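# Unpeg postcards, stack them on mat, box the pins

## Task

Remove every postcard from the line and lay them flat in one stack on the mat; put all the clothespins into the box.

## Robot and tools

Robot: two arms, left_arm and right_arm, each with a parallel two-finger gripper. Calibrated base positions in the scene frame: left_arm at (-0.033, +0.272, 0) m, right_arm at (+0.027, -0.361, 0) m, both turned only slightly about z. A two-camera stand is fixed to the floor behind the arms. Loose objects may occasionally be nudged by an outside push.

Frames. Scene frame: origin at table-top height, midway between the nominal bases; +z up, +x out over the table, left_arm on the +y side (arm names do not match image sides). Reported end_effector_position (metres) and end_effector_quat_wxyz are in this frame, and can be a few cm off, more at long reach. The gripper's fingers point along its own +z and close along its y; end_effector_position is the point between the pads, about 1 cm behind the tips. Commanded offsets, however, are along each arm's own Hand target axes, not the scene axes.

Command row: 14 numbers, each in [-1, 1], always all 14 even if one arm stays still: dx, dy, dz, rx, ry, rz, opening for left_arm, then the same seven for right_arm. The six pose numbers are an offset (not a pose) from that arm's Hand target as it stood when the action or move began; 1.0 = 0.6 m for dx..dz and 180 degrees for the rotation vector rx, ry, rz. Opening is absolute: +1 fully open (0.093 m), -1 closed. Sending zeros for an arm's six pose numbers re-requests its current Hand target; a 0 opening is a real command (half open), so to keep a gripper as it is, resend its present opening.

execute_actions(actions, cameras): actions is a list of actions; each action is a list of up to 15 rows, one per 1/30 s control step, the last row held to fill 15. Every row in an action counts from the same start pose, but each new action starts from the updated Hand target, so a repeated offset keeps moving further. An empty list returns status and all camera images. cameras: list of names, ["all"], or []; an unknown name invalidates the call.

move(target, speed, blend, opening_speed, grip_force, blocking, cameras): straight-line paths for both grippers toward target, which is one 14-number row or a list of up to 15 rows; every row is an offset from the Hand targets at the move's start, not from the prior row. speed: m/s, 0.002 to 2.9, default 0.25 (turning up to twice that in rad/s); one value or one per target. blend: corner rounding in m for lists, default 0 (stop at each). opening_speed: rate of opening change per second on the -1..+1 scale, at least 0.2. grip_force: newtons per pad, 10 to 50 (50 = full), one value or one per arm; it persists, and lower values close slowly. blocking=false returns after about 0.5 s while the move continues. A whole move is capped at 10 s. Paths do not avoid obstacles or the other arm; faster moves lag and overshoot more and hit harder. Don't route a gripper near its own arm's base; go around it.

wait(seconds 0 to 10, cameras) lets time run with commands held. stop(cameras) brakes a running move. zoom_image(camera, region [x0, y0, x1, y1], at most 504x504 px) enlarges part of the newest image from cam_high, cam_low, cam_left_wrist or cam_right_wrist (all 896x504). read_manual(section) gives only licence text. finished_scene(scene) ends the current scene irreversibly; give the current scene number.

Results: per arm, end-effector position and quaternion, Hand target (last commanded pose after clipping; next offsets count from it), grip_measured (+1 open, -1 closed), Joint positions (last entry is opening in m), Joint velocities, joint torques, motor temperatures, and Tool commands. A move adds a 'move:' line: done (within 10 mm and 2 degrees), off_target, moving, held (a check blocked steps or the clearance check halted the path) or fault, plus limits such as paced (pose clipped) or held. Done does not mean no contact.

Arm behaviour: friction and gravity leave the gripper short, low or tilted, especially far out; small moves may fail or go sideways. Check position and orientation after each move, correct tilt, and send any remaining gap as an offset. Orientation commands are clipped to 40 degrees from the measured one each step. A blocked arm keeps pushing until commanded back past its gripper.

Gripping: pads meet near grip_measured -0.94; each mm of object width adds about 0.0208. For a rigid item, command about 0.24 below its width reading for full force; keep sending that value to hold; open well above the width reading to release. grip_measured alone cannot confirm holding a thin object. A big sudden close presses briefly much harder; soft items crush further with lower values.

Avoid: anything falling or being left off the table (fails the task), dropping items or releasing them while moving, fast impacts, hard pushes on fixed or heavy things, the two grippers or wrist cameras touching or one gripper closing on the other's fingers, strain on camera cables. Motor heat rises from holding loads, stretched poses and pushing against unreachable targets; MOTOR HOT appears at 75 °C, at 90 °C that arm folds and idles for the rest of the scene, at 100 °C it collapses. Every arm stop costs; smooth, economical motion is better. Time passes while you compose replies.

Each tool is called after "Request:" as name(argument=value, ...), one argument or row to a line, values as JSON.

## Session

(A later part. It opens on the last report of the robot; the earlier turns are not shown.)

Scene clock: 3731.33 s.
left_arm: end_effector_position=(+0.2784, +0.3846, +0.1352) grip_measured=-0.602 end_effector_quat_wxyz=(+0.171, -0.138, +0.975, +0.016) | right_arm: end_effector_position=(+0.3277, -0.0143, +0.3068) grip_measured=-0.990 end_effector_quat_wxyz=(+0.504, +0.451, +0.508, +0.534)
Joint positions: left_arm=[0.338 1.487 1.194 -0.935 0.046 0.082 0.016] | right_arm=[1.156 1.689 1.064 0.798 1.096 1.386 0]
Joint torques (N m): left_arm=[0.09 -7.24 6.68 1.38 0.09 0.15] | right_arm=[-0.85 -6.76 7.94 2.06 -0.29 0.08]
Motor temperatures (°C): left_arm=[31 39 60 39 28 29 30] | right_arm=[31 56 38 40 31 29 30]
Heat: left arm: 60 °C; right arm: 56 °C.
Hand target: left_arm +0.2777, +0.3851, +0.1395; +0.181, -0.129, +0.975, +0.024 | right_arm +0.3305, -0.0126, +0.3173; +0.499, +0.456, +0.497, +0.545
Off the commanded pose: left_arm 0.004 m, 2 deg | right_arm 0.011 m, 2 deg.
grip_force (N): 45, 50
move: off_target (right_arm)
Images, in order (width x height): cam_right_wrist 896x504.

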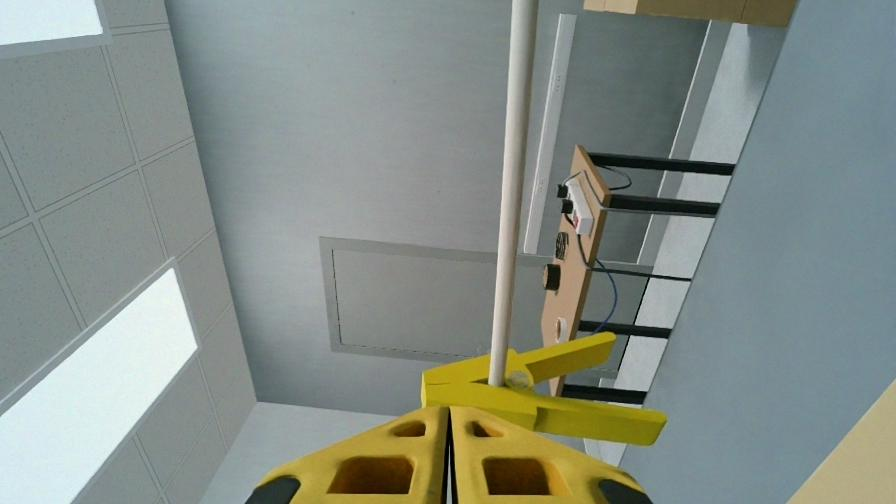

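Request:
move(
  target=[0,0,0,0,0,0,-0.6,0,-0.008,0.035,0,0,0,-1],
  speed=0.03,
  cameras=["cam_right_wrist","cam_low"],
)

Scene clock: 3738.17 s.
left_arm: end_effector_position=(+0.2784, +0.3846, +0.1352) grip_measured=-0.602 end_effector_quat_wxyz=(+0.171, -0.138, +0.975, +0.016) | right_arm: end_effector_position=(+0.3483, -0.0137, +0.3066) grip_measured=-0.990 end_effector_quat_wxyz=(+0.503, +0.452, +0.505, +0.536)
Joint positions: left_arm=[0.338 1.487 1.194 -0.935 0.046 0.082 0.016] | right_arm=[1.104 1.72 1.101 0.78 1.045 1.407 0]
Joint torques (N m): left_arm=[0.03 -7.05 6.8 1.36 0.12 0.17] | right_arm=[-0.84 -6.45 8.02 2.13 -0.26 0.05]
Motor temperatures (°C): left_arm=[31 40 59 39 28 29 30] | right_arm=[31 56 39 39 31 29 30]
Heat: left arm: 59 °C; right arm: 56 °C.
Hand target: left_arm +0.2777, +0.3851, +0.1395; +0.181, -0.129, +0.975, +0.024 | right_arm +0.3518, -0.0108, +0.3143; +0.499, +0.456, +0.497, +0.545
Off the commanded pose: left_arm 0.004 m, 2 deg | right_arm 0.009 m, 2 deg.
grip_force (N): 45, 50
move: done
Images, in order (width x height): cam_low 896x504, cam_right_wrist 896x504.

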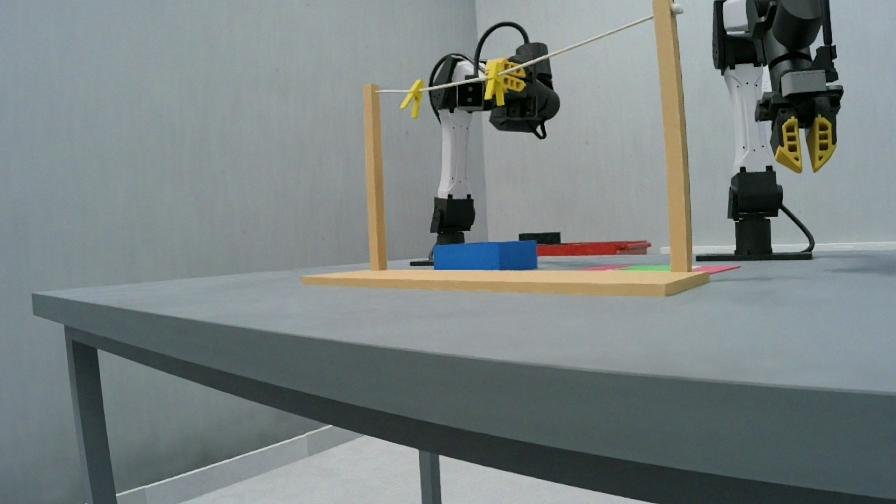

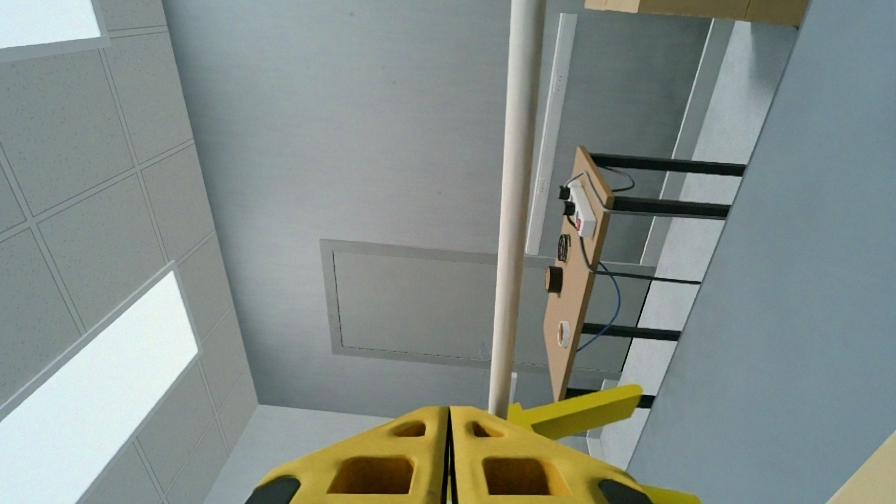

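Request:
zoom_image(
  camera="cam_low",
  region=[420, 20, 580, 150],
)

Scaled by 3.150.

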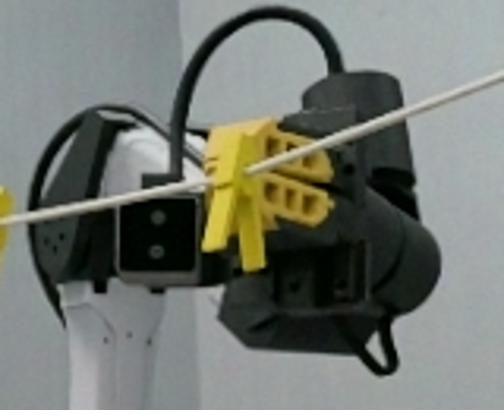

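Request:
move(
  target=[0,0,0,0,0,0,-0.6,0,0,0.035,0,0,0,-1],
  speed=0.03,
  cameras=["cam_low","cam_right_wrist"],
)

Request:
zoom_image(
  camera="cam_low",
  region=[420, 20, 580, 150],
)

Scene clock: 3752.30 s.
left_arm: end_effector_position=(+0.2784, +0.3846, +0.1352) grip_measured=-0.602 end_effector_quat_wxyz=(+0.171, -0.138, +0.975, +0.016) | right_arm: end_effector_position=(+0.3689, -0.0130, +0.3102) grip_measured=-0.990 end_effector_quat_wxyz=(+0.503, +0.455, +0.502, +0.537)
Joint positions: left_arm=[0.338 1.487 1.194 -0.935 0.046 0.082 0.016] | right_arm=[1.056 1.753 1.155 0.752 1.004 1.423 0]
Joint torques (N m): left_arm=[0.2 -7.15 7.12 1.4 0.09 0.13] | right_arm=[-0.81 -6.6 8.08 2.11 -0.32 0.05]
Motor temperatures (°C): left_arm=[31 40 59 39 28 29 30] | right_arm=[31 56 40 40 31 29 30]
Heat: left arm: 59 °C; right arm: 56 °C.
Hand target: left_arm +0.2777, +0.3851, +0.1395; +0.181, -0.129, +0.975, +0.024 | right_arm +0.3726, -0.0090, +0.3165; +0.499, +0.456, +0.497, +0.545
Off the commanded pose: left_arm 0.004 m, 2 deg | right_arm 0.008 m, 1 deg.
grip_force (N): 45, 50
move: done
Images, in order (width x height): cam_low 896x504, cam_right_wrist 896x504.

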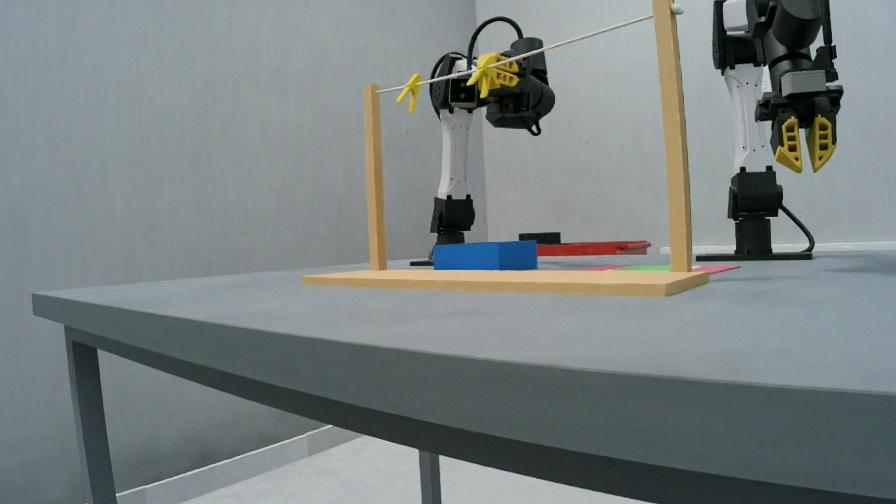

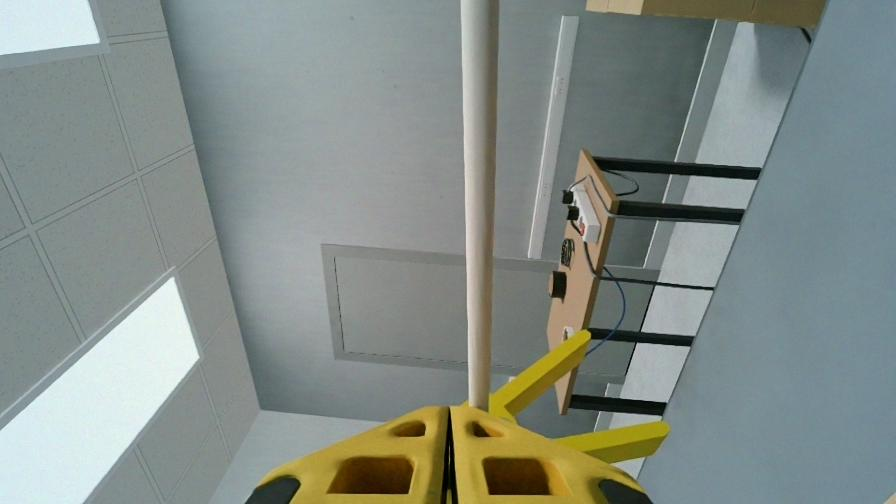

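Scaled by 3.150.

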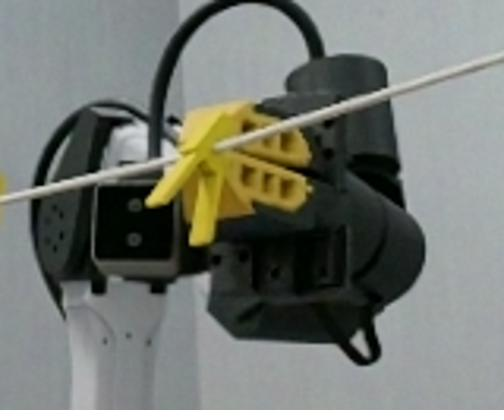

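Request:
move(
  target=[0,0,0,0,0,0,-0.6,0,-0.005,-0.13,0,0,0,-1],
  speed=0.08,
  cameras=["cam_low","cam_right_wrist","cam_high"],
)

Request:
zoom_image(
  camera="cam_low",
  region=[380, 20, 540, 150],
)

Scene clock: 3858.77 s.
left_arm: end_effector_position=(+0.2784, +0.3846, +0.1352) grip_measured=-0.602 end_effector_quat_wxyz=(+0.171, -0.138, +0.975, +0.016) | right_arm: end_effector_position=(+0.2983, -0.0071, +0.2982) grip_measured=-0.990 end_effector_quat_wxyz=(+0.499, +0.446, +0.511, +0.539)
Joint positions: left_arm=[0.338 1.487 1.194 -0.935 0.046 0.082 0.016] | right_arm=[1.236 1.686 1.013 0.874 1.157 1.358 0]
Joint torques (N m): left_arm=[-0.12 -7.19 6.9 1.32 0.1 0.19] | right_arm=[0.05 -8.65 4.66 2.25 0.01 -0.09]
Motor temperatures (°C): left_arm=[31 41 56 39 28 29 30] | right_arm=[31 56 45 40 31 29 30]
Heat: left arm: 56 °C; right arm: 56 °C.
Hand target: left_arm +0.2777, +0.3851, +0.1395; +0.181, -0.129, +0.975, +0.024 | right_arm +0.2954, -0.0156, +0.3063; +0.498, +0.456, +0.497, +0.545
Off the commanded pose: left_arm 0.004 m, 2 deg | right_arm 0.012 m, 2 deg.
grip_force (N): 45, 50
move: off_target (right_arm)
Images, in order (width x height): cam_high 896x504, cam_low 896x504, cam_right_wrist 896x504.

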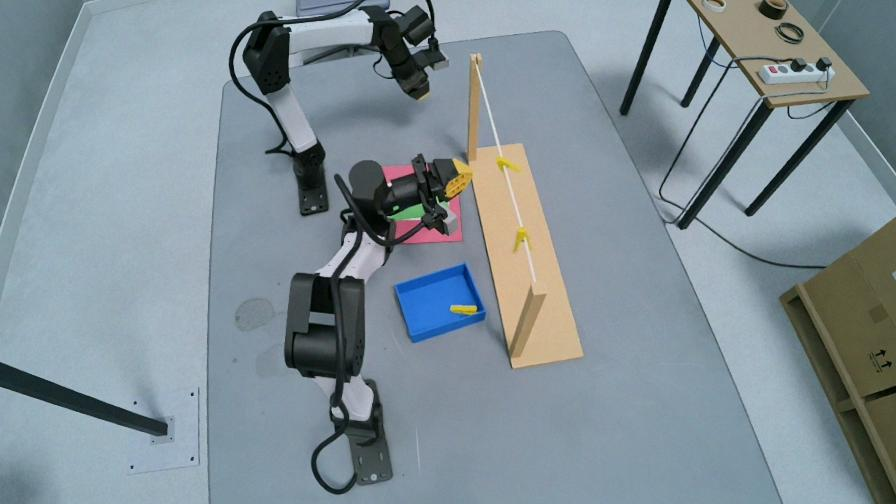

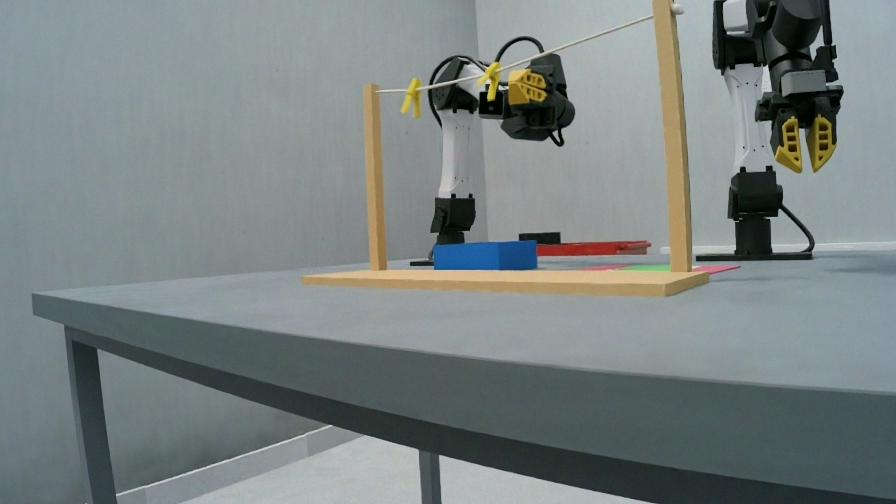

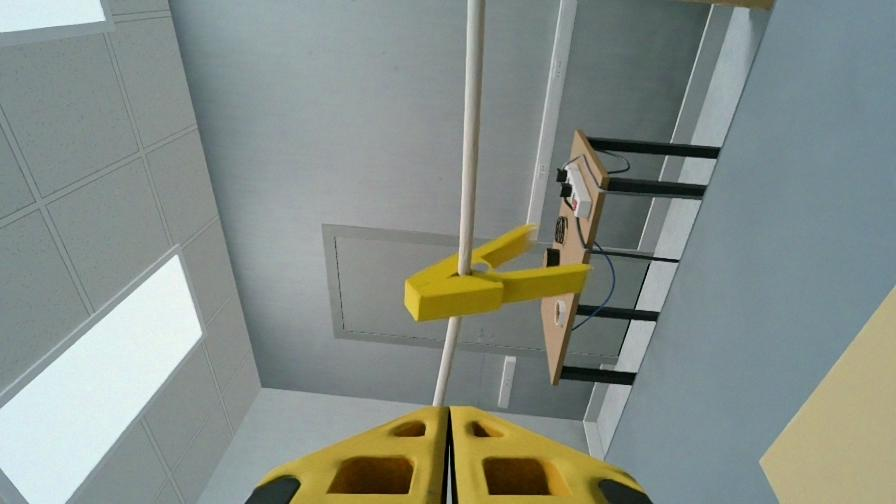

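Scaled by 3.150.

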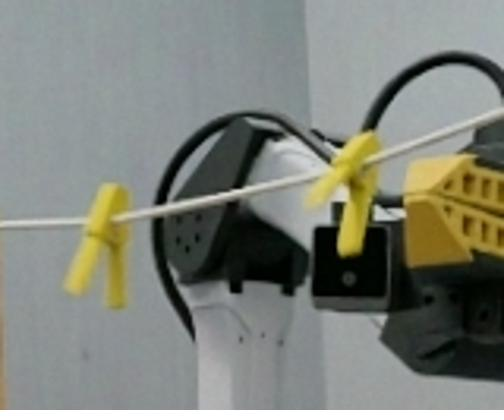

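Request:
move(
  target=[0,0,0,0,0,0,-0.6,0.0037,-0.056,-0.02,0.0436,0,-0.5005,-0.15],
  speed=0.2,
  cameras=["all"],
)

Scene clock: 3893.20 s.
left_arm: end_effector_position=(+0.2784, +0.3846, +0.1352) grip_measured=-0.602 end_effector_quat_wxyz=(+0.171, -0.138, +0.975, +0.016) | right_arm: end_effector_position=(+0.2875, -0.0179, +0.2639) grip_measured=-0.151 end_effector_quat_wxyz=(+0.704, -0.016, +0.710, -0.012)
Joint positions: left_arm=[0.338 1.487 1.194 -0.935 0.046 0.082 0.016] | right_arm=[1.275 1.694 1.013 0.647 1.305 -0.007 0.038]
Joint torques (N m): left_arm=[0.16 -7.05 7.17 1.36 0.07 0.11] | right_arm=[0.32 -6.09 7.38 2.37 0.07 0.07]
Motor temperatures (°C): left_arm=[31 41 56 39 28 29 30] | right_arm=[31 57 40 42 31 29 30]
Heat: left arm: 56 °C; right arm: 57 °C.
Hand target: left_arm +0.2777, +0.3851, +0.1395; +0.181, -0.129, +0.975, +0.024 | right_arm +0.2863, -0.0141, +0.2718; +0.708, +0.001, +0.706, +0.001
Off the commanded pose: left_arm 0.004 m, 2 deg | right_arm 0.009 m, 2 deg.
grip_force (N): 45, 50
move: done

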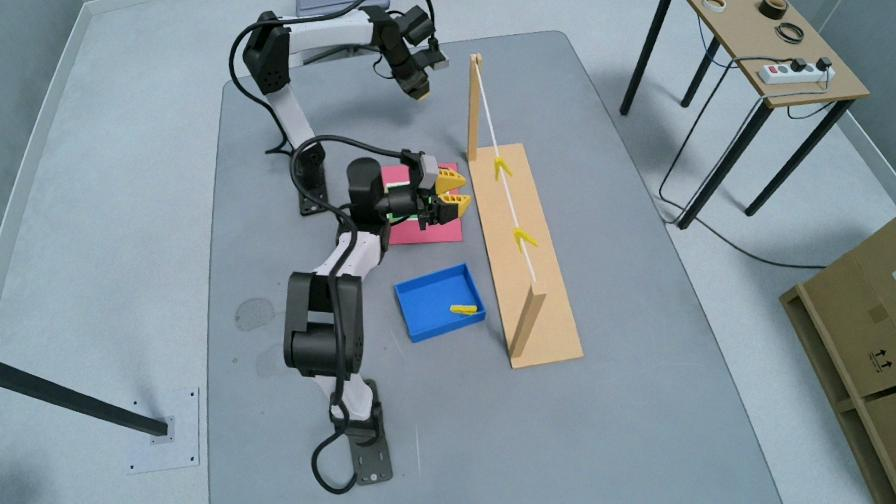

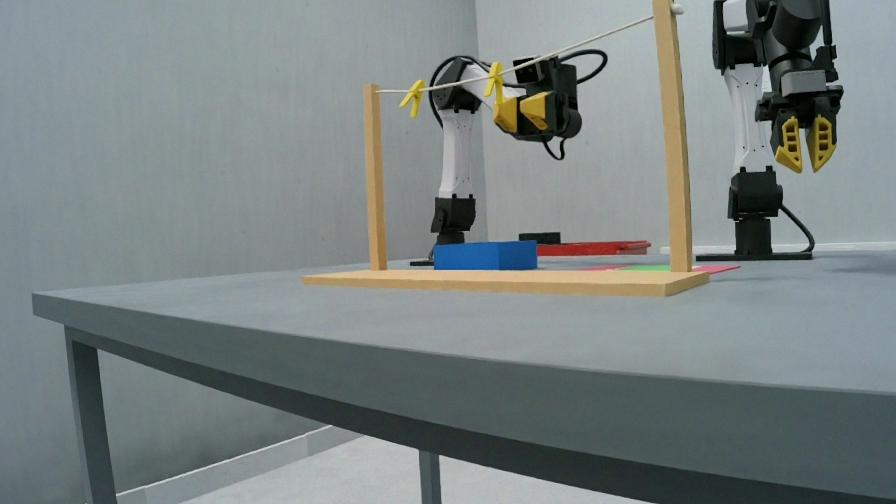

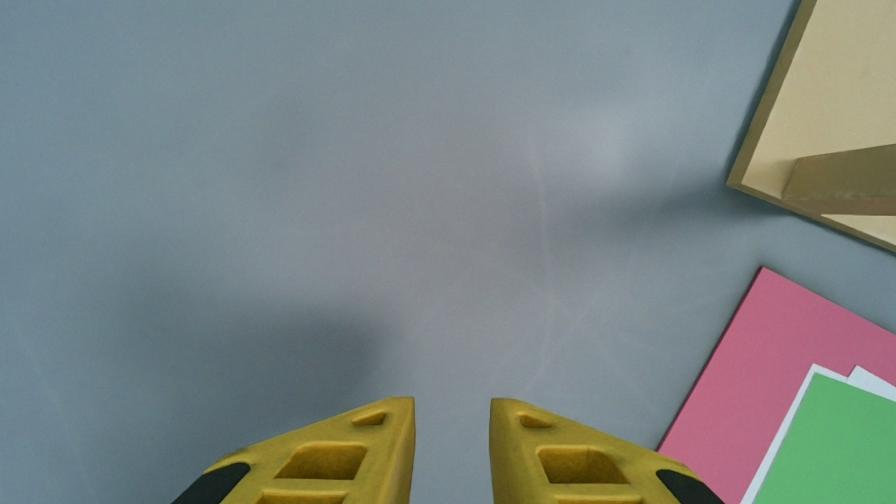

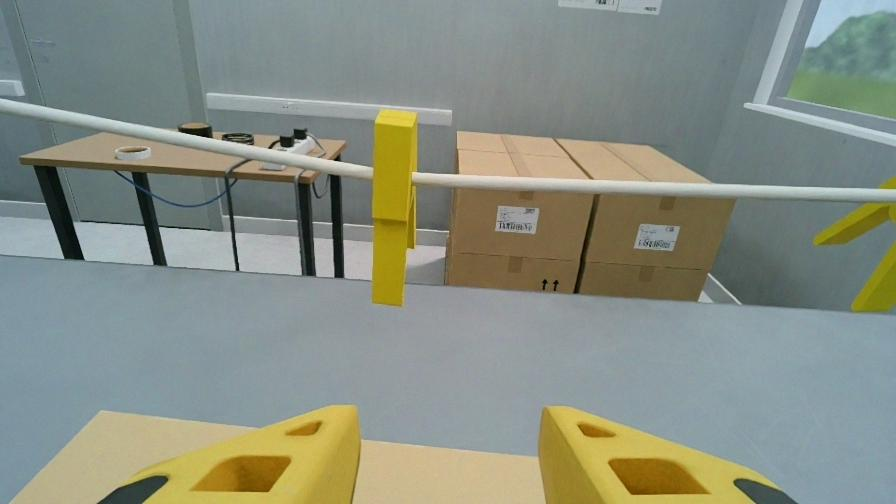

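Request:
move(
  target=[0,0,0,0,0,0,-0.6,-0.003,0.0285,0.06,0,0,0,0],
  speed=0.1,
  cameras=["cam_right_wrist"],
)

Scene clock: 3911.80 s.
left_arm: end_effector_position=(+0.2784, +0.3846, +0.1352) grip_measured=-0.602 end_effector_quat_wxyz=(+0.171, -0.138, +0.975, +0.016) | right_arm: end_effector_position=(+0.3193, -0.0036, +0.2662) grip_measured=-0.001 end_effector_quat_wxyz=(+0.705, -0.005, +0.709, -0.015)
Joint positions: left_arm=[0.338 1.487 1.194 -0.935 0.046 0.082 0.016] | right_arm=[1.206 1.787 1.125 0.648 1.255 -0.014 0.045]
Joint torques (N m): left_arm=[-0.05 -6.99 6.68 1.4 0.01 0.24] | right_arm=[-0.65 -6.86 7.92 2.18 -0.28 0.08]
Motor temperatures (°C): left_arm=[31 42 56 39 28 29 30] | right_arm=[31 55 40 43 31 29 30]
Heat: left arm: 56 °C; right arm: 55 °C.
Hand target: left_arm +0.2777, +0.3851, +0.1395; +0.181, -0.129, +0.975, +0.024 | right_arm +0.3223, +0.0029, +0.2738; +0.708, +0.001, +0.706, +0.001
Off the commanded pose: left_arm 0.004 m, 2 deg | right_arm 0.010 m, 2 deg.
grip_force (N): 45, 50
move: done
Images, in order (width x height): cam_right_wrist 896x504.

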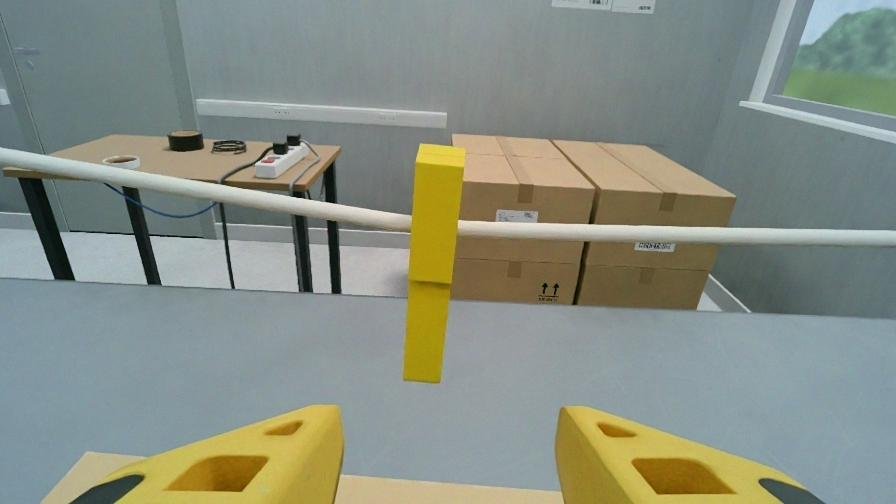

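Request:
move(
  target=[0,0,0,0,0,0,-0.6,0,0.008,0.062,0,0,0,0],
  speed=0.06,
  cameras=["cam_right_wrist","cam_low"],
)

Request:
zoom_image(
  camera="cam_low",
  region=[420, 20, 580, 150],
)

Scene clock: 3926.87 s.
left_arm: end_effector_position=(+0.2784, +0.3846, +0.1352) grip_measured=-0.602 end_effector_quat_wxyz=(+0.171, -0.138, +0.975, +0.016) | right_arm: end_effector_position=(+0.3560, +0.0017, +0.2663) grip_measured=-0.001 end_effector_quat_wxyz=(+0.705, -0.005, +0.709, -0.015)
Joint positions: left_arm=[0.338 1.487 1.194 -0.935 0.046 0.082 0.016] | right_arm=[1.123 1.85 1.208 0.627 1.172 -0.014 0.045]
Joint torques (N m): left_arm=[-0.31 -7.2 7.08 1.35 0.02 0.16] | right_arm=[-0.72 -7.41 8.03 2.25 -0.3 0.11]
Motor temperatures (°C): left_arm=[31 42 55 39 28 29 30] | right_arm=[31 55 41 43 31 29 30]
Heat: left arm: 55 °C; right arm: 55 °C.
Hand target: left_arm +0.2777, +0.3851, +0.1395; +0.181, -0.129, +0.975, +0.024 | right_arm +0.3595, +0.0077, +0.2739; +0.708, +0.001, +0.706, +0.001
Off the commanded pose: left_arm 0.004 m, 2 deg | right_arm 0.010 m, 2 deg.
grip_force (N): 45, 50
move: done
Images, in order (width x height): cam_low 896x504, cam_right_wrist 896x504.

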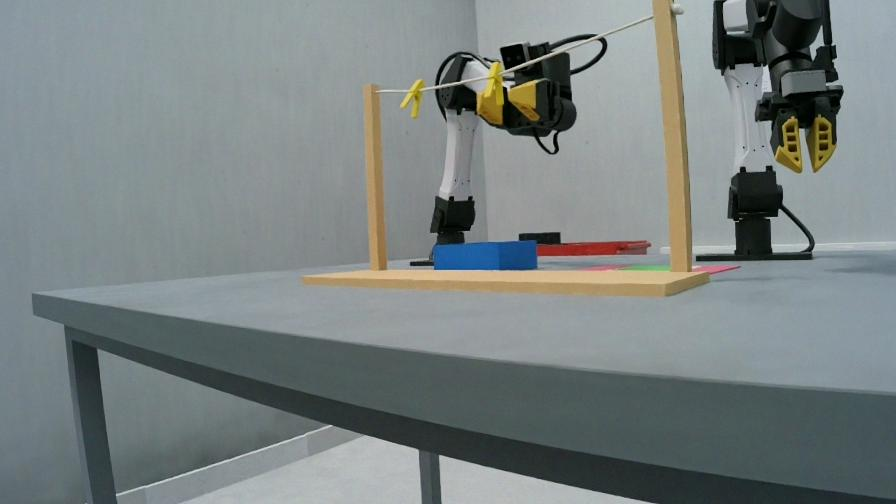

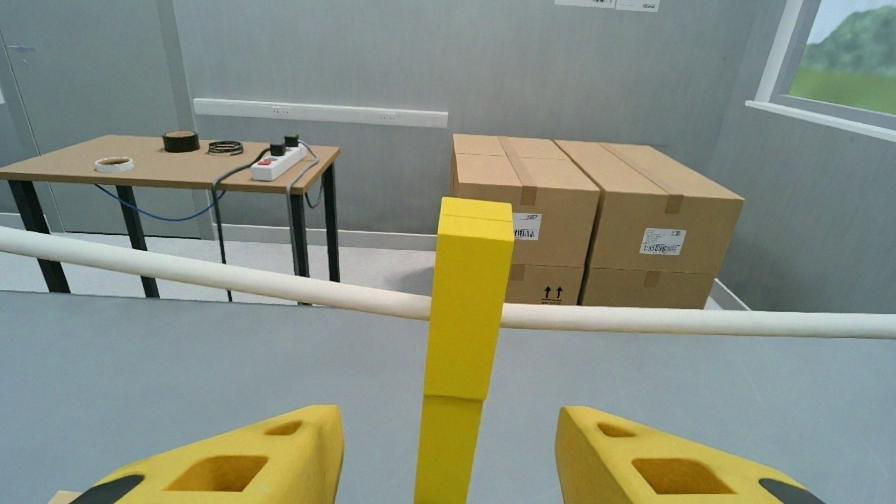

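Scaled by 3.150.

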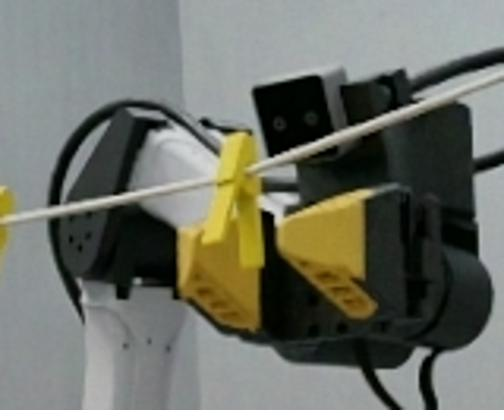

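Request:
move(
  target=[0,0,0,0,0,0,-0.6,0,0,0,0,0,0,-0.93],
  speed=0.05,
  opening_speed=0.6,
  grip_force=[45,40],
  cameras=["cam_right_wrist","cam_low"],
)

Request:
zoom_image(
  camera="cam_low",
  region=[420, 20, 580, 150],
)

Scene clock: 3936.70 s.
left_arm: end_effector_position=(+0.2784, +0.3846, +0.1352) grip_measured=-0.602 end_effector_quat_wxyz=(+0.171, -0.138, +0.975, +0.016) | right_arm: end_effector_position=(+0.3567, +0.0011, +0.2662) grip_measured=-0.863 end_effector_quat_wxyz=(+0.705, -0.005, +0.709, -0.016)
Joint positions: left_arm=[0.338 1.487 1.194 -0.935 0.046 0.082 0.016] | right_arm=[1.121 1.85 1.208 0.627 1.171 -0.014 0.004]
Joint torques (N m): left_arm=[0.14 -6.89 6.84 1.38 0.1 0.17] | right_arm=[-0.51 -7.41 8.05 2.24 -0.29 0.11]
Motor temperatures (°C): left_arm=[31 42 55 39 28 29 30] | right_arm=[31 54 42 43 31 29 30]
Heat: left arm: 55 °C; right arm: 54 °C.
Hand target: left_arm +0.2777, +0.3851, +0.1395; +0.181, -0.129, +0.975, +0.024 | right_arm +0.3595, +0.0077, +0.2739; +0.708, +0.001, +0.706, +0.001
Off the commanded pose: left_arm 0.004 m, 2 deg | right_arm 0.011 m, 2 deg.
grip_force (N): 45, 40
move: off_target (right_arm)
Images, in order (width x height): cam_low 896x504, cam_right_wrist 896x504.

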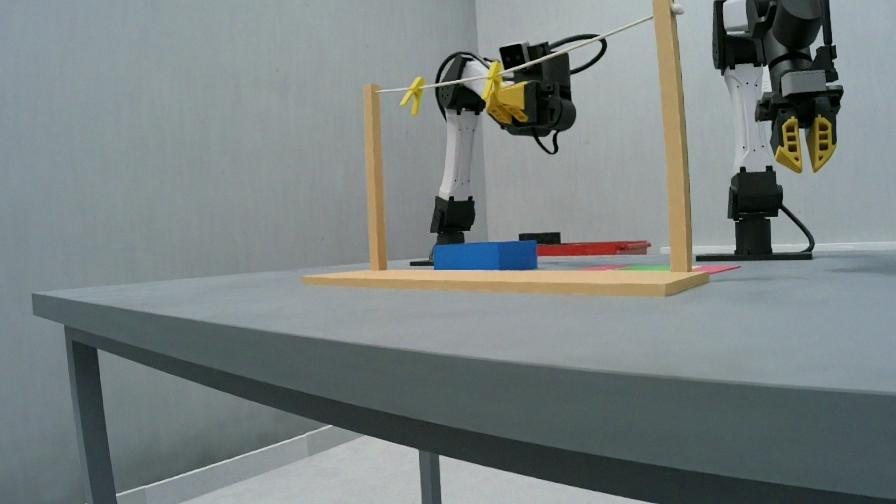

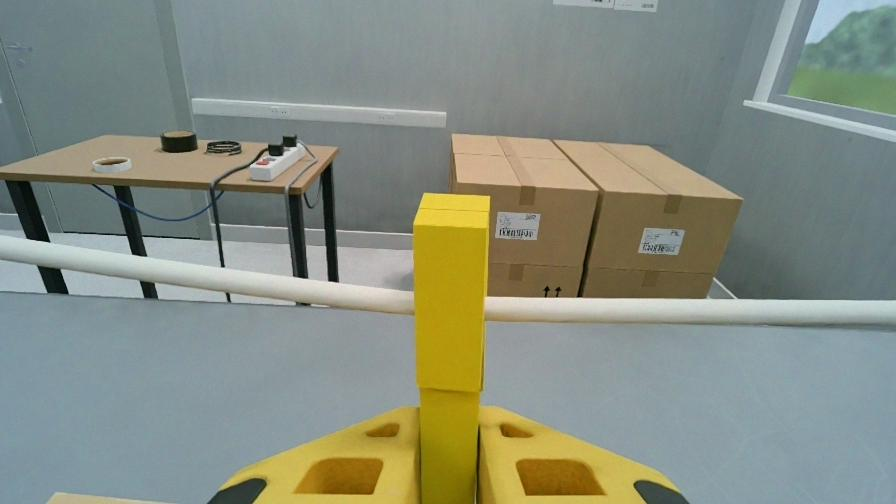

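Scaled by 3.150.

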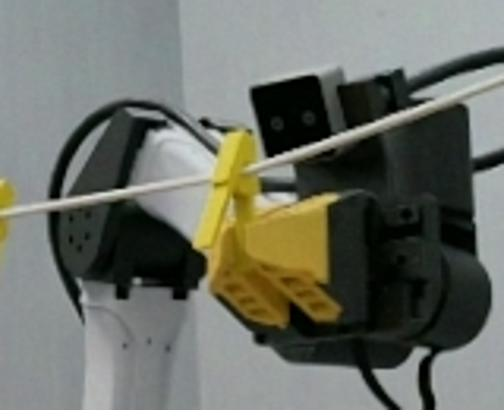

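Request:
move(
  target=[0,0,0,0,0,0,-0.6,-0.012,0,-0.034,0,0.222,0,-0.93],
  speed=0.08,
  cameras=["cam_right_wrist","cam_low"],
)

Request:
zoom_image(
  camera="cam_low",
  region=[420, 10, 580, 140],
)

Scene clock: 3962.23 s.
left_arm: end_effector_position=(+0.2784, +0.3846, +0.1352) grip_measured=-0.602 end_effector_quat_wxyz=(+0.171, -0.138, +0.975, +0.016) | right_arm: end_effector_position=(+0.3381, -0.0001, +0.2787) grip_measured=-0.872 end_effector_quat_wxyz=(+0.427, -0.007, +0.904, -0.019)
Joint positions: left_arm=[0.338 1.487 1.194 -0.935 0.046 0.082 0.016] | right_arm=[1.078 2.069 2.264 -1.303 0.784 0.903 0.003]
Joint torques (N m): left_arm=[0.02 -7.09 7.04 1.28 0.11 0.14] | right_arm=[-0.36 -8.24 7.36 1.64 0.11 0.11]
Motor temperatures (°C): left_arm=[31 42 55 39 28 29 30] | right_arm=[31 54 43 43 31 29 31]
Heat: left arm: 55 °C; right arm: 54 °C.
Hand target: left_arm +0.2777, +0.3851, +0.1395; +0.181, -0.129, +0.975, +0.024 | right_arm +0.3392, +0.0076, +0.2809; +0.424, +0.000, +0.906, +0.000
Off the commanded pose: left_arm 0.004 m, 2 deg | right_arm 0.008 m, 2 deg.
grip_force (N): 45, 40
move: done
Images, in order (width x height): cam_low 896x504, cam_right_wrist 896x504.

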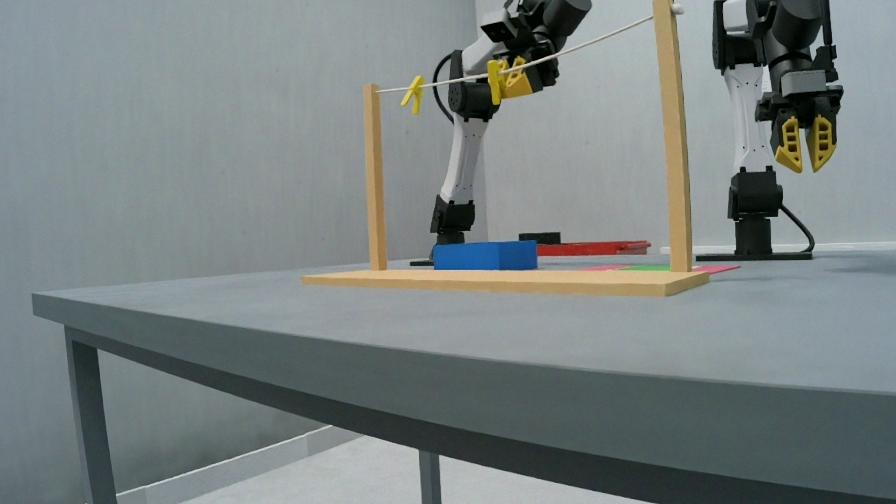

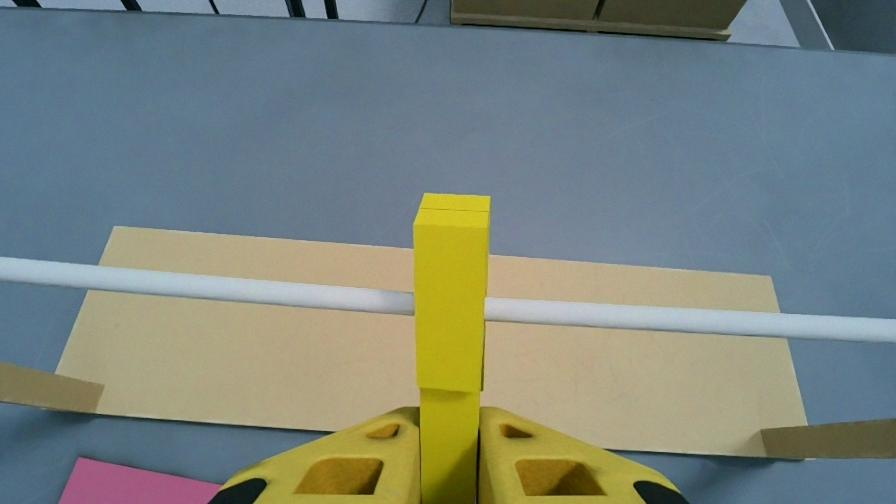

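Scaled by 3.150.

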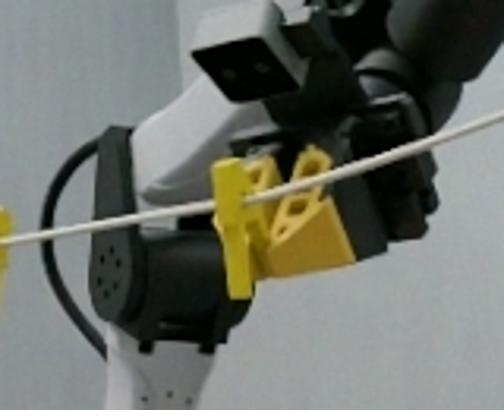

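Request:
move(
  target=[
    [0,0,0,0,0,0,-0.6,0,0,0,0,0,0,-0.3],
    [0,0,0,0,0,0,-0.6,0,0,-0.1,0,0,0,-0.3],
    [0,0,0,0,0,0,-0.6,0.0307,-0.0127,-0.0657,-0.2461,-0.2026,0.4554,0.95],
  ],
  speed=[0.05,0.08,0.2],
  opening_speed=0.8,
  grip_force=[45,50],
  cameras=["cam_right_wrist","cam_low"],
)

Request:
zoom_image(
  camera="cam_low",
  region=[420, 10, 580, 140],
)

Scene clock: 4000.47 s.
left_arm: end_effector_position=(+0.2784, +0.3846, +0.1352) grip_measured=-0.602 end_effector_quat_wxyz=(+0.171, -0.138, +0.975, +0.016) | right_arm: end_effector_position=(+0.2998, +0.0040, +0.2880) grip_measured=+0.949 end_effector_quat_wxyz=(+0.532, +0.410, +0.487, +0.558)
Joint positions: left_arm=[0.338 1.487 1.194 -0.935 0.046 0.082 0.016] | right_arm=[1.235 1.838 0.989 1.296 1.118 1.1 0.091]
Joint torques (N m): left_arm=[0.12 -7.09 6.97 1.36 0.05 0.11] | right_arm=[0.31 -6.5 4.86 2.65 -0.17 -0.01]
Motor temperatures (°C): left_arm=[31 42 54 39 28 29 30] | right_arm=[31 55 41 41 31 29 30]
Heat: left arm: 54 °C; right arm: 55 °C.
Hand target: left_arm +0.2777, +0.3851, +0.1395; +0.181, -0.129, +0.975, +0.024 | right_arm +0.2970, +0.0001, +0.2920; +0.525, +0.425, +0.463, +0.574
Off the commanded pose: left_arm 0.004 m, 2 deg | right_arm 0.006 m, 4 deg.
grip_force (N): 45, 50
move: off_target (right_arm); target 3's new opening was sent with right_arm's hand 0.006 m and 4 deg from that target
Images, in order (width x height): cam_low 896x504, cam_right_wrist 896x504.

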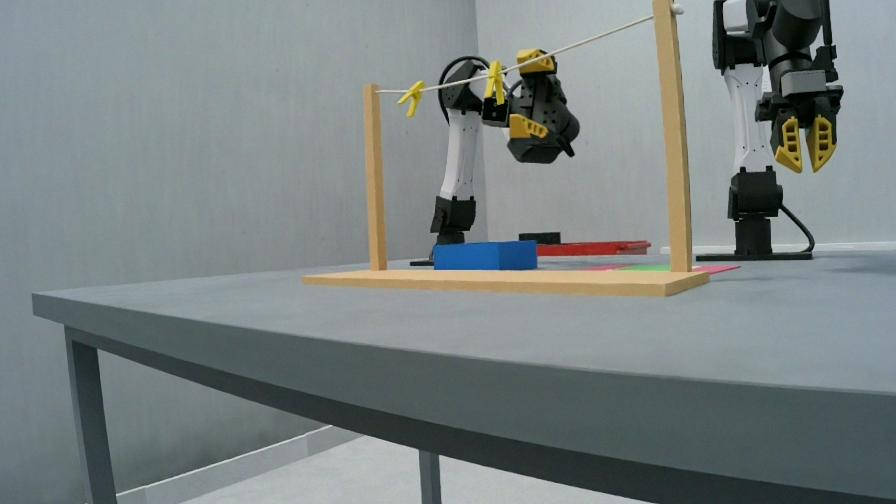

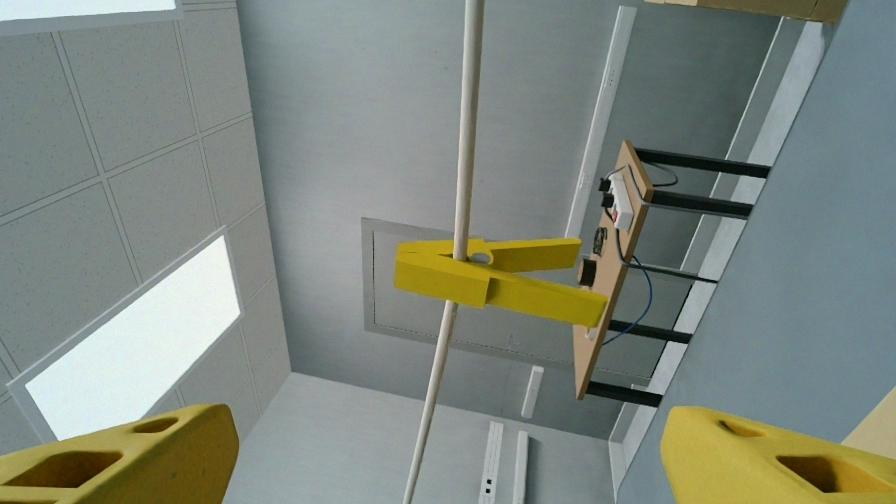

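Scaled by 3.150.

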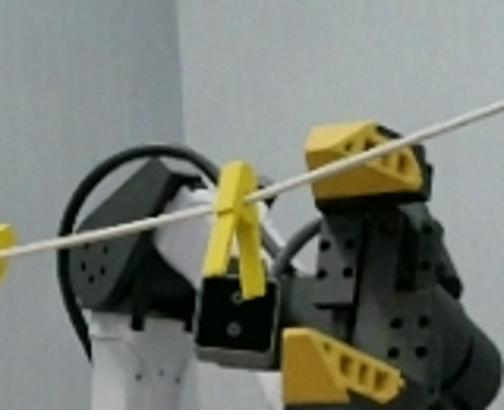

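Request:
move(
  target=[0,0,0,0,0,0,-0.6,-0.003,-0.01,0.085,0,0,0,1.0],
  speed=0.06,
  cameras=["cam_right_wrist","cam_low"],
)

Request:
zoom_image(
  camera="cam_low",
  region=[420, 10, 580, 140],
)

Scene clock: 4046.57 s.
left_arm: end_effector_position=(+0.2784, +0.3846, +0.1352) grip_measured=-0.602 end_effector_quat_wxyz=(+0.171, -0.138, +0.975, +0.016) | right_arm: end_effector_position=(+0.3455, -0.0014, +0.2891) grip_measured=+1.000 end_effector_quat_wxyz=(+0.534, +0.422, +0.475, +0.559)
Joint positions: left_arm=[0.338 1.487 1.194 -0.935 0.046 0.082 0.016] | right_arm=[1.119 1.874 1.058 1.208 1.038 1.193 0.093]
Joint torques (N m): left_arm=[-0.03 -7.01 6.9 1.41 0.03 0.13] | right_arm=[-0.69 -7.04 7.28 2 -0.5 0.14]
Heat: left arm: 54 °C; right arm: 54 °C.
Hand target: left_arm +0.2777, +0.3851, +0.1395; +0.181, -0.129, +0.975, +0.024 | right_arm +0.3481, +0.0027, +0.2969; +0.525, +0.425, +0.463, +0.574
Off the commanded pose: left_arm 0.004 m, 2 deg | right_arm 0.009 m, 2 deg.
grip_force (N): 45, 50
move: done
Images, in order (width x height): cam_low 896x504, cam_right_wrist 896x504.

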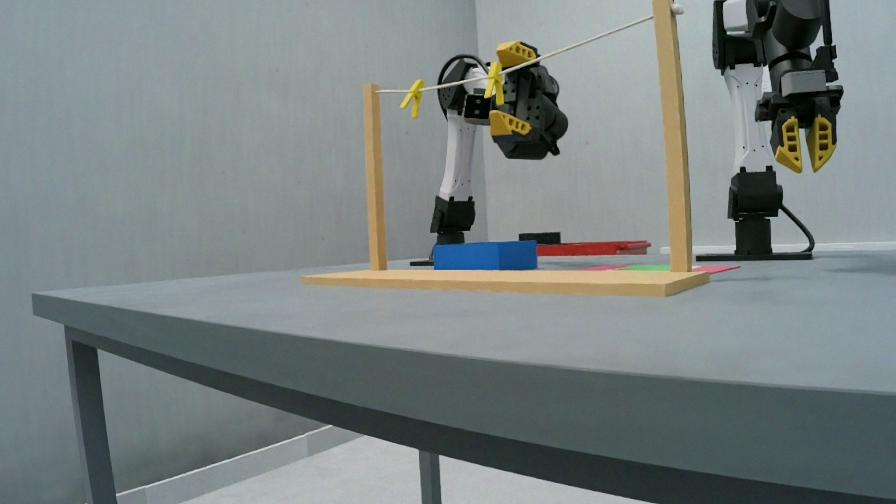

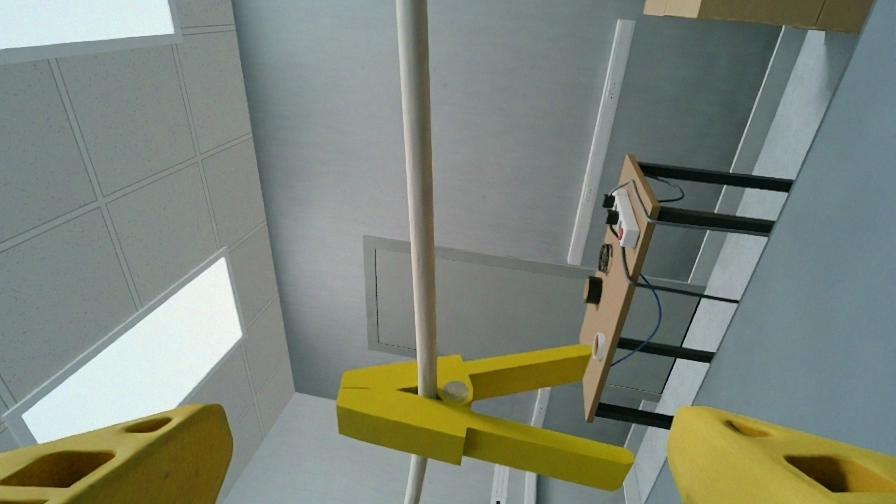

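Scaled by 3.150.

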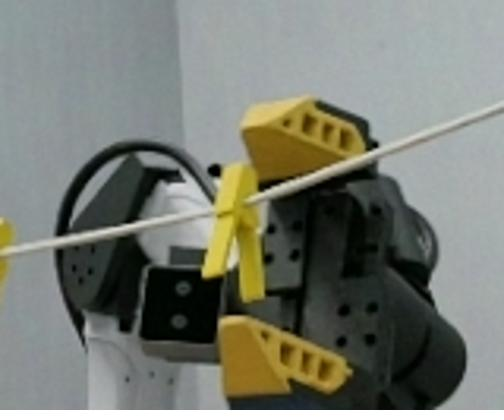

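Request:
move(
  target=[0,0,0,0,0,0,-0.6,0.003,-0.004,0.03,0,0,0,1.0],
  speed=0.05,
  cameras=["cam_right_wrist","cam_low"],
)

Scene clock: 4052.30 s.
left_arm: end_effector_position=(+0.2784, +0.3846, +0.1352) grip_measured=-0.602 end_effector_quat_wxyz=(+0.171, -0.138, +0.975, +0.016) | right_arm: end_effector_position=(+0.3629, +0.0019, +0.2912) grip_measured=+1.000 end_effector_quat_wxyz=(+0.533, +0.423, +0.472, +0.561)
Joint positions: left_arm=[0.338 1.487 1.194 -0.935 0.046 0.082 0.016] | right_arm=[1.082 1.9 1.109 1.164 1.004 1.222 0.093]
Joint torques (N m): left_arm=[0.05 -6.82 6.93 1.38 0.11 0.15] | right_arm=[-0.76 -7.31 7.41 2.01 -0.49 0.13]
Heat: left arm: 54 °C; right arm: 54 °C.
Hand target: left_arm +0.2777, +0.3851, +0.1395; +0.181, -0.129, +0.975, +0.024 | right_arm +0.3660, +0.0060, +0.2984; +0.525, +0.425, +0.463, +0.574
Off the commanded pose: left_arm 0.004 m, 2 deg | right_arm 0.009 m, 2 deg.
grip_force (N): 45, 50
move: done
Images, in order (width x height): cam_low 896x504, cam_right_wrist 896x504.

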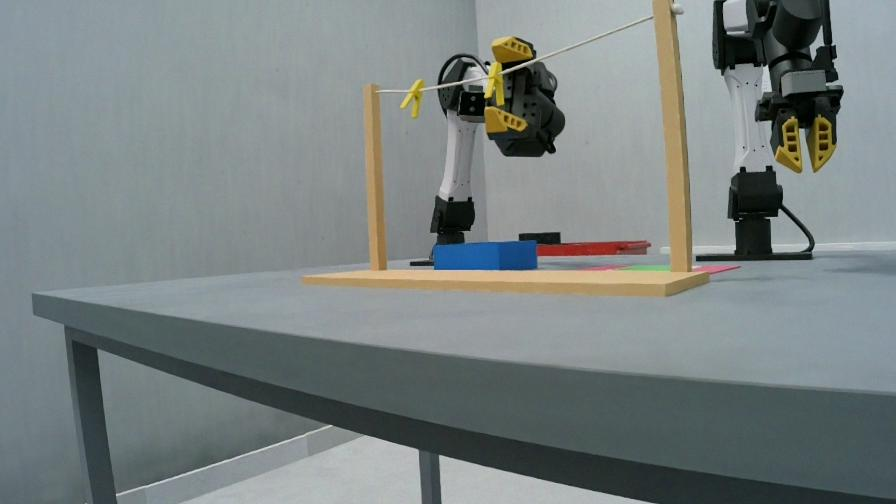

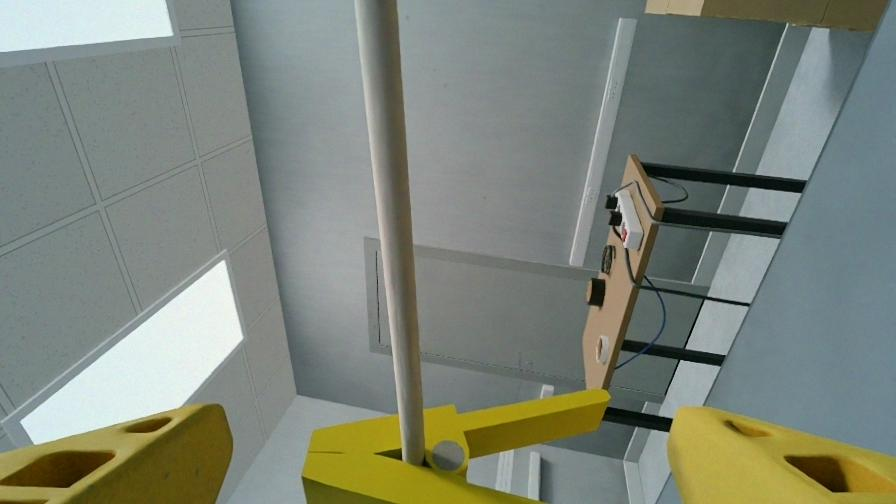

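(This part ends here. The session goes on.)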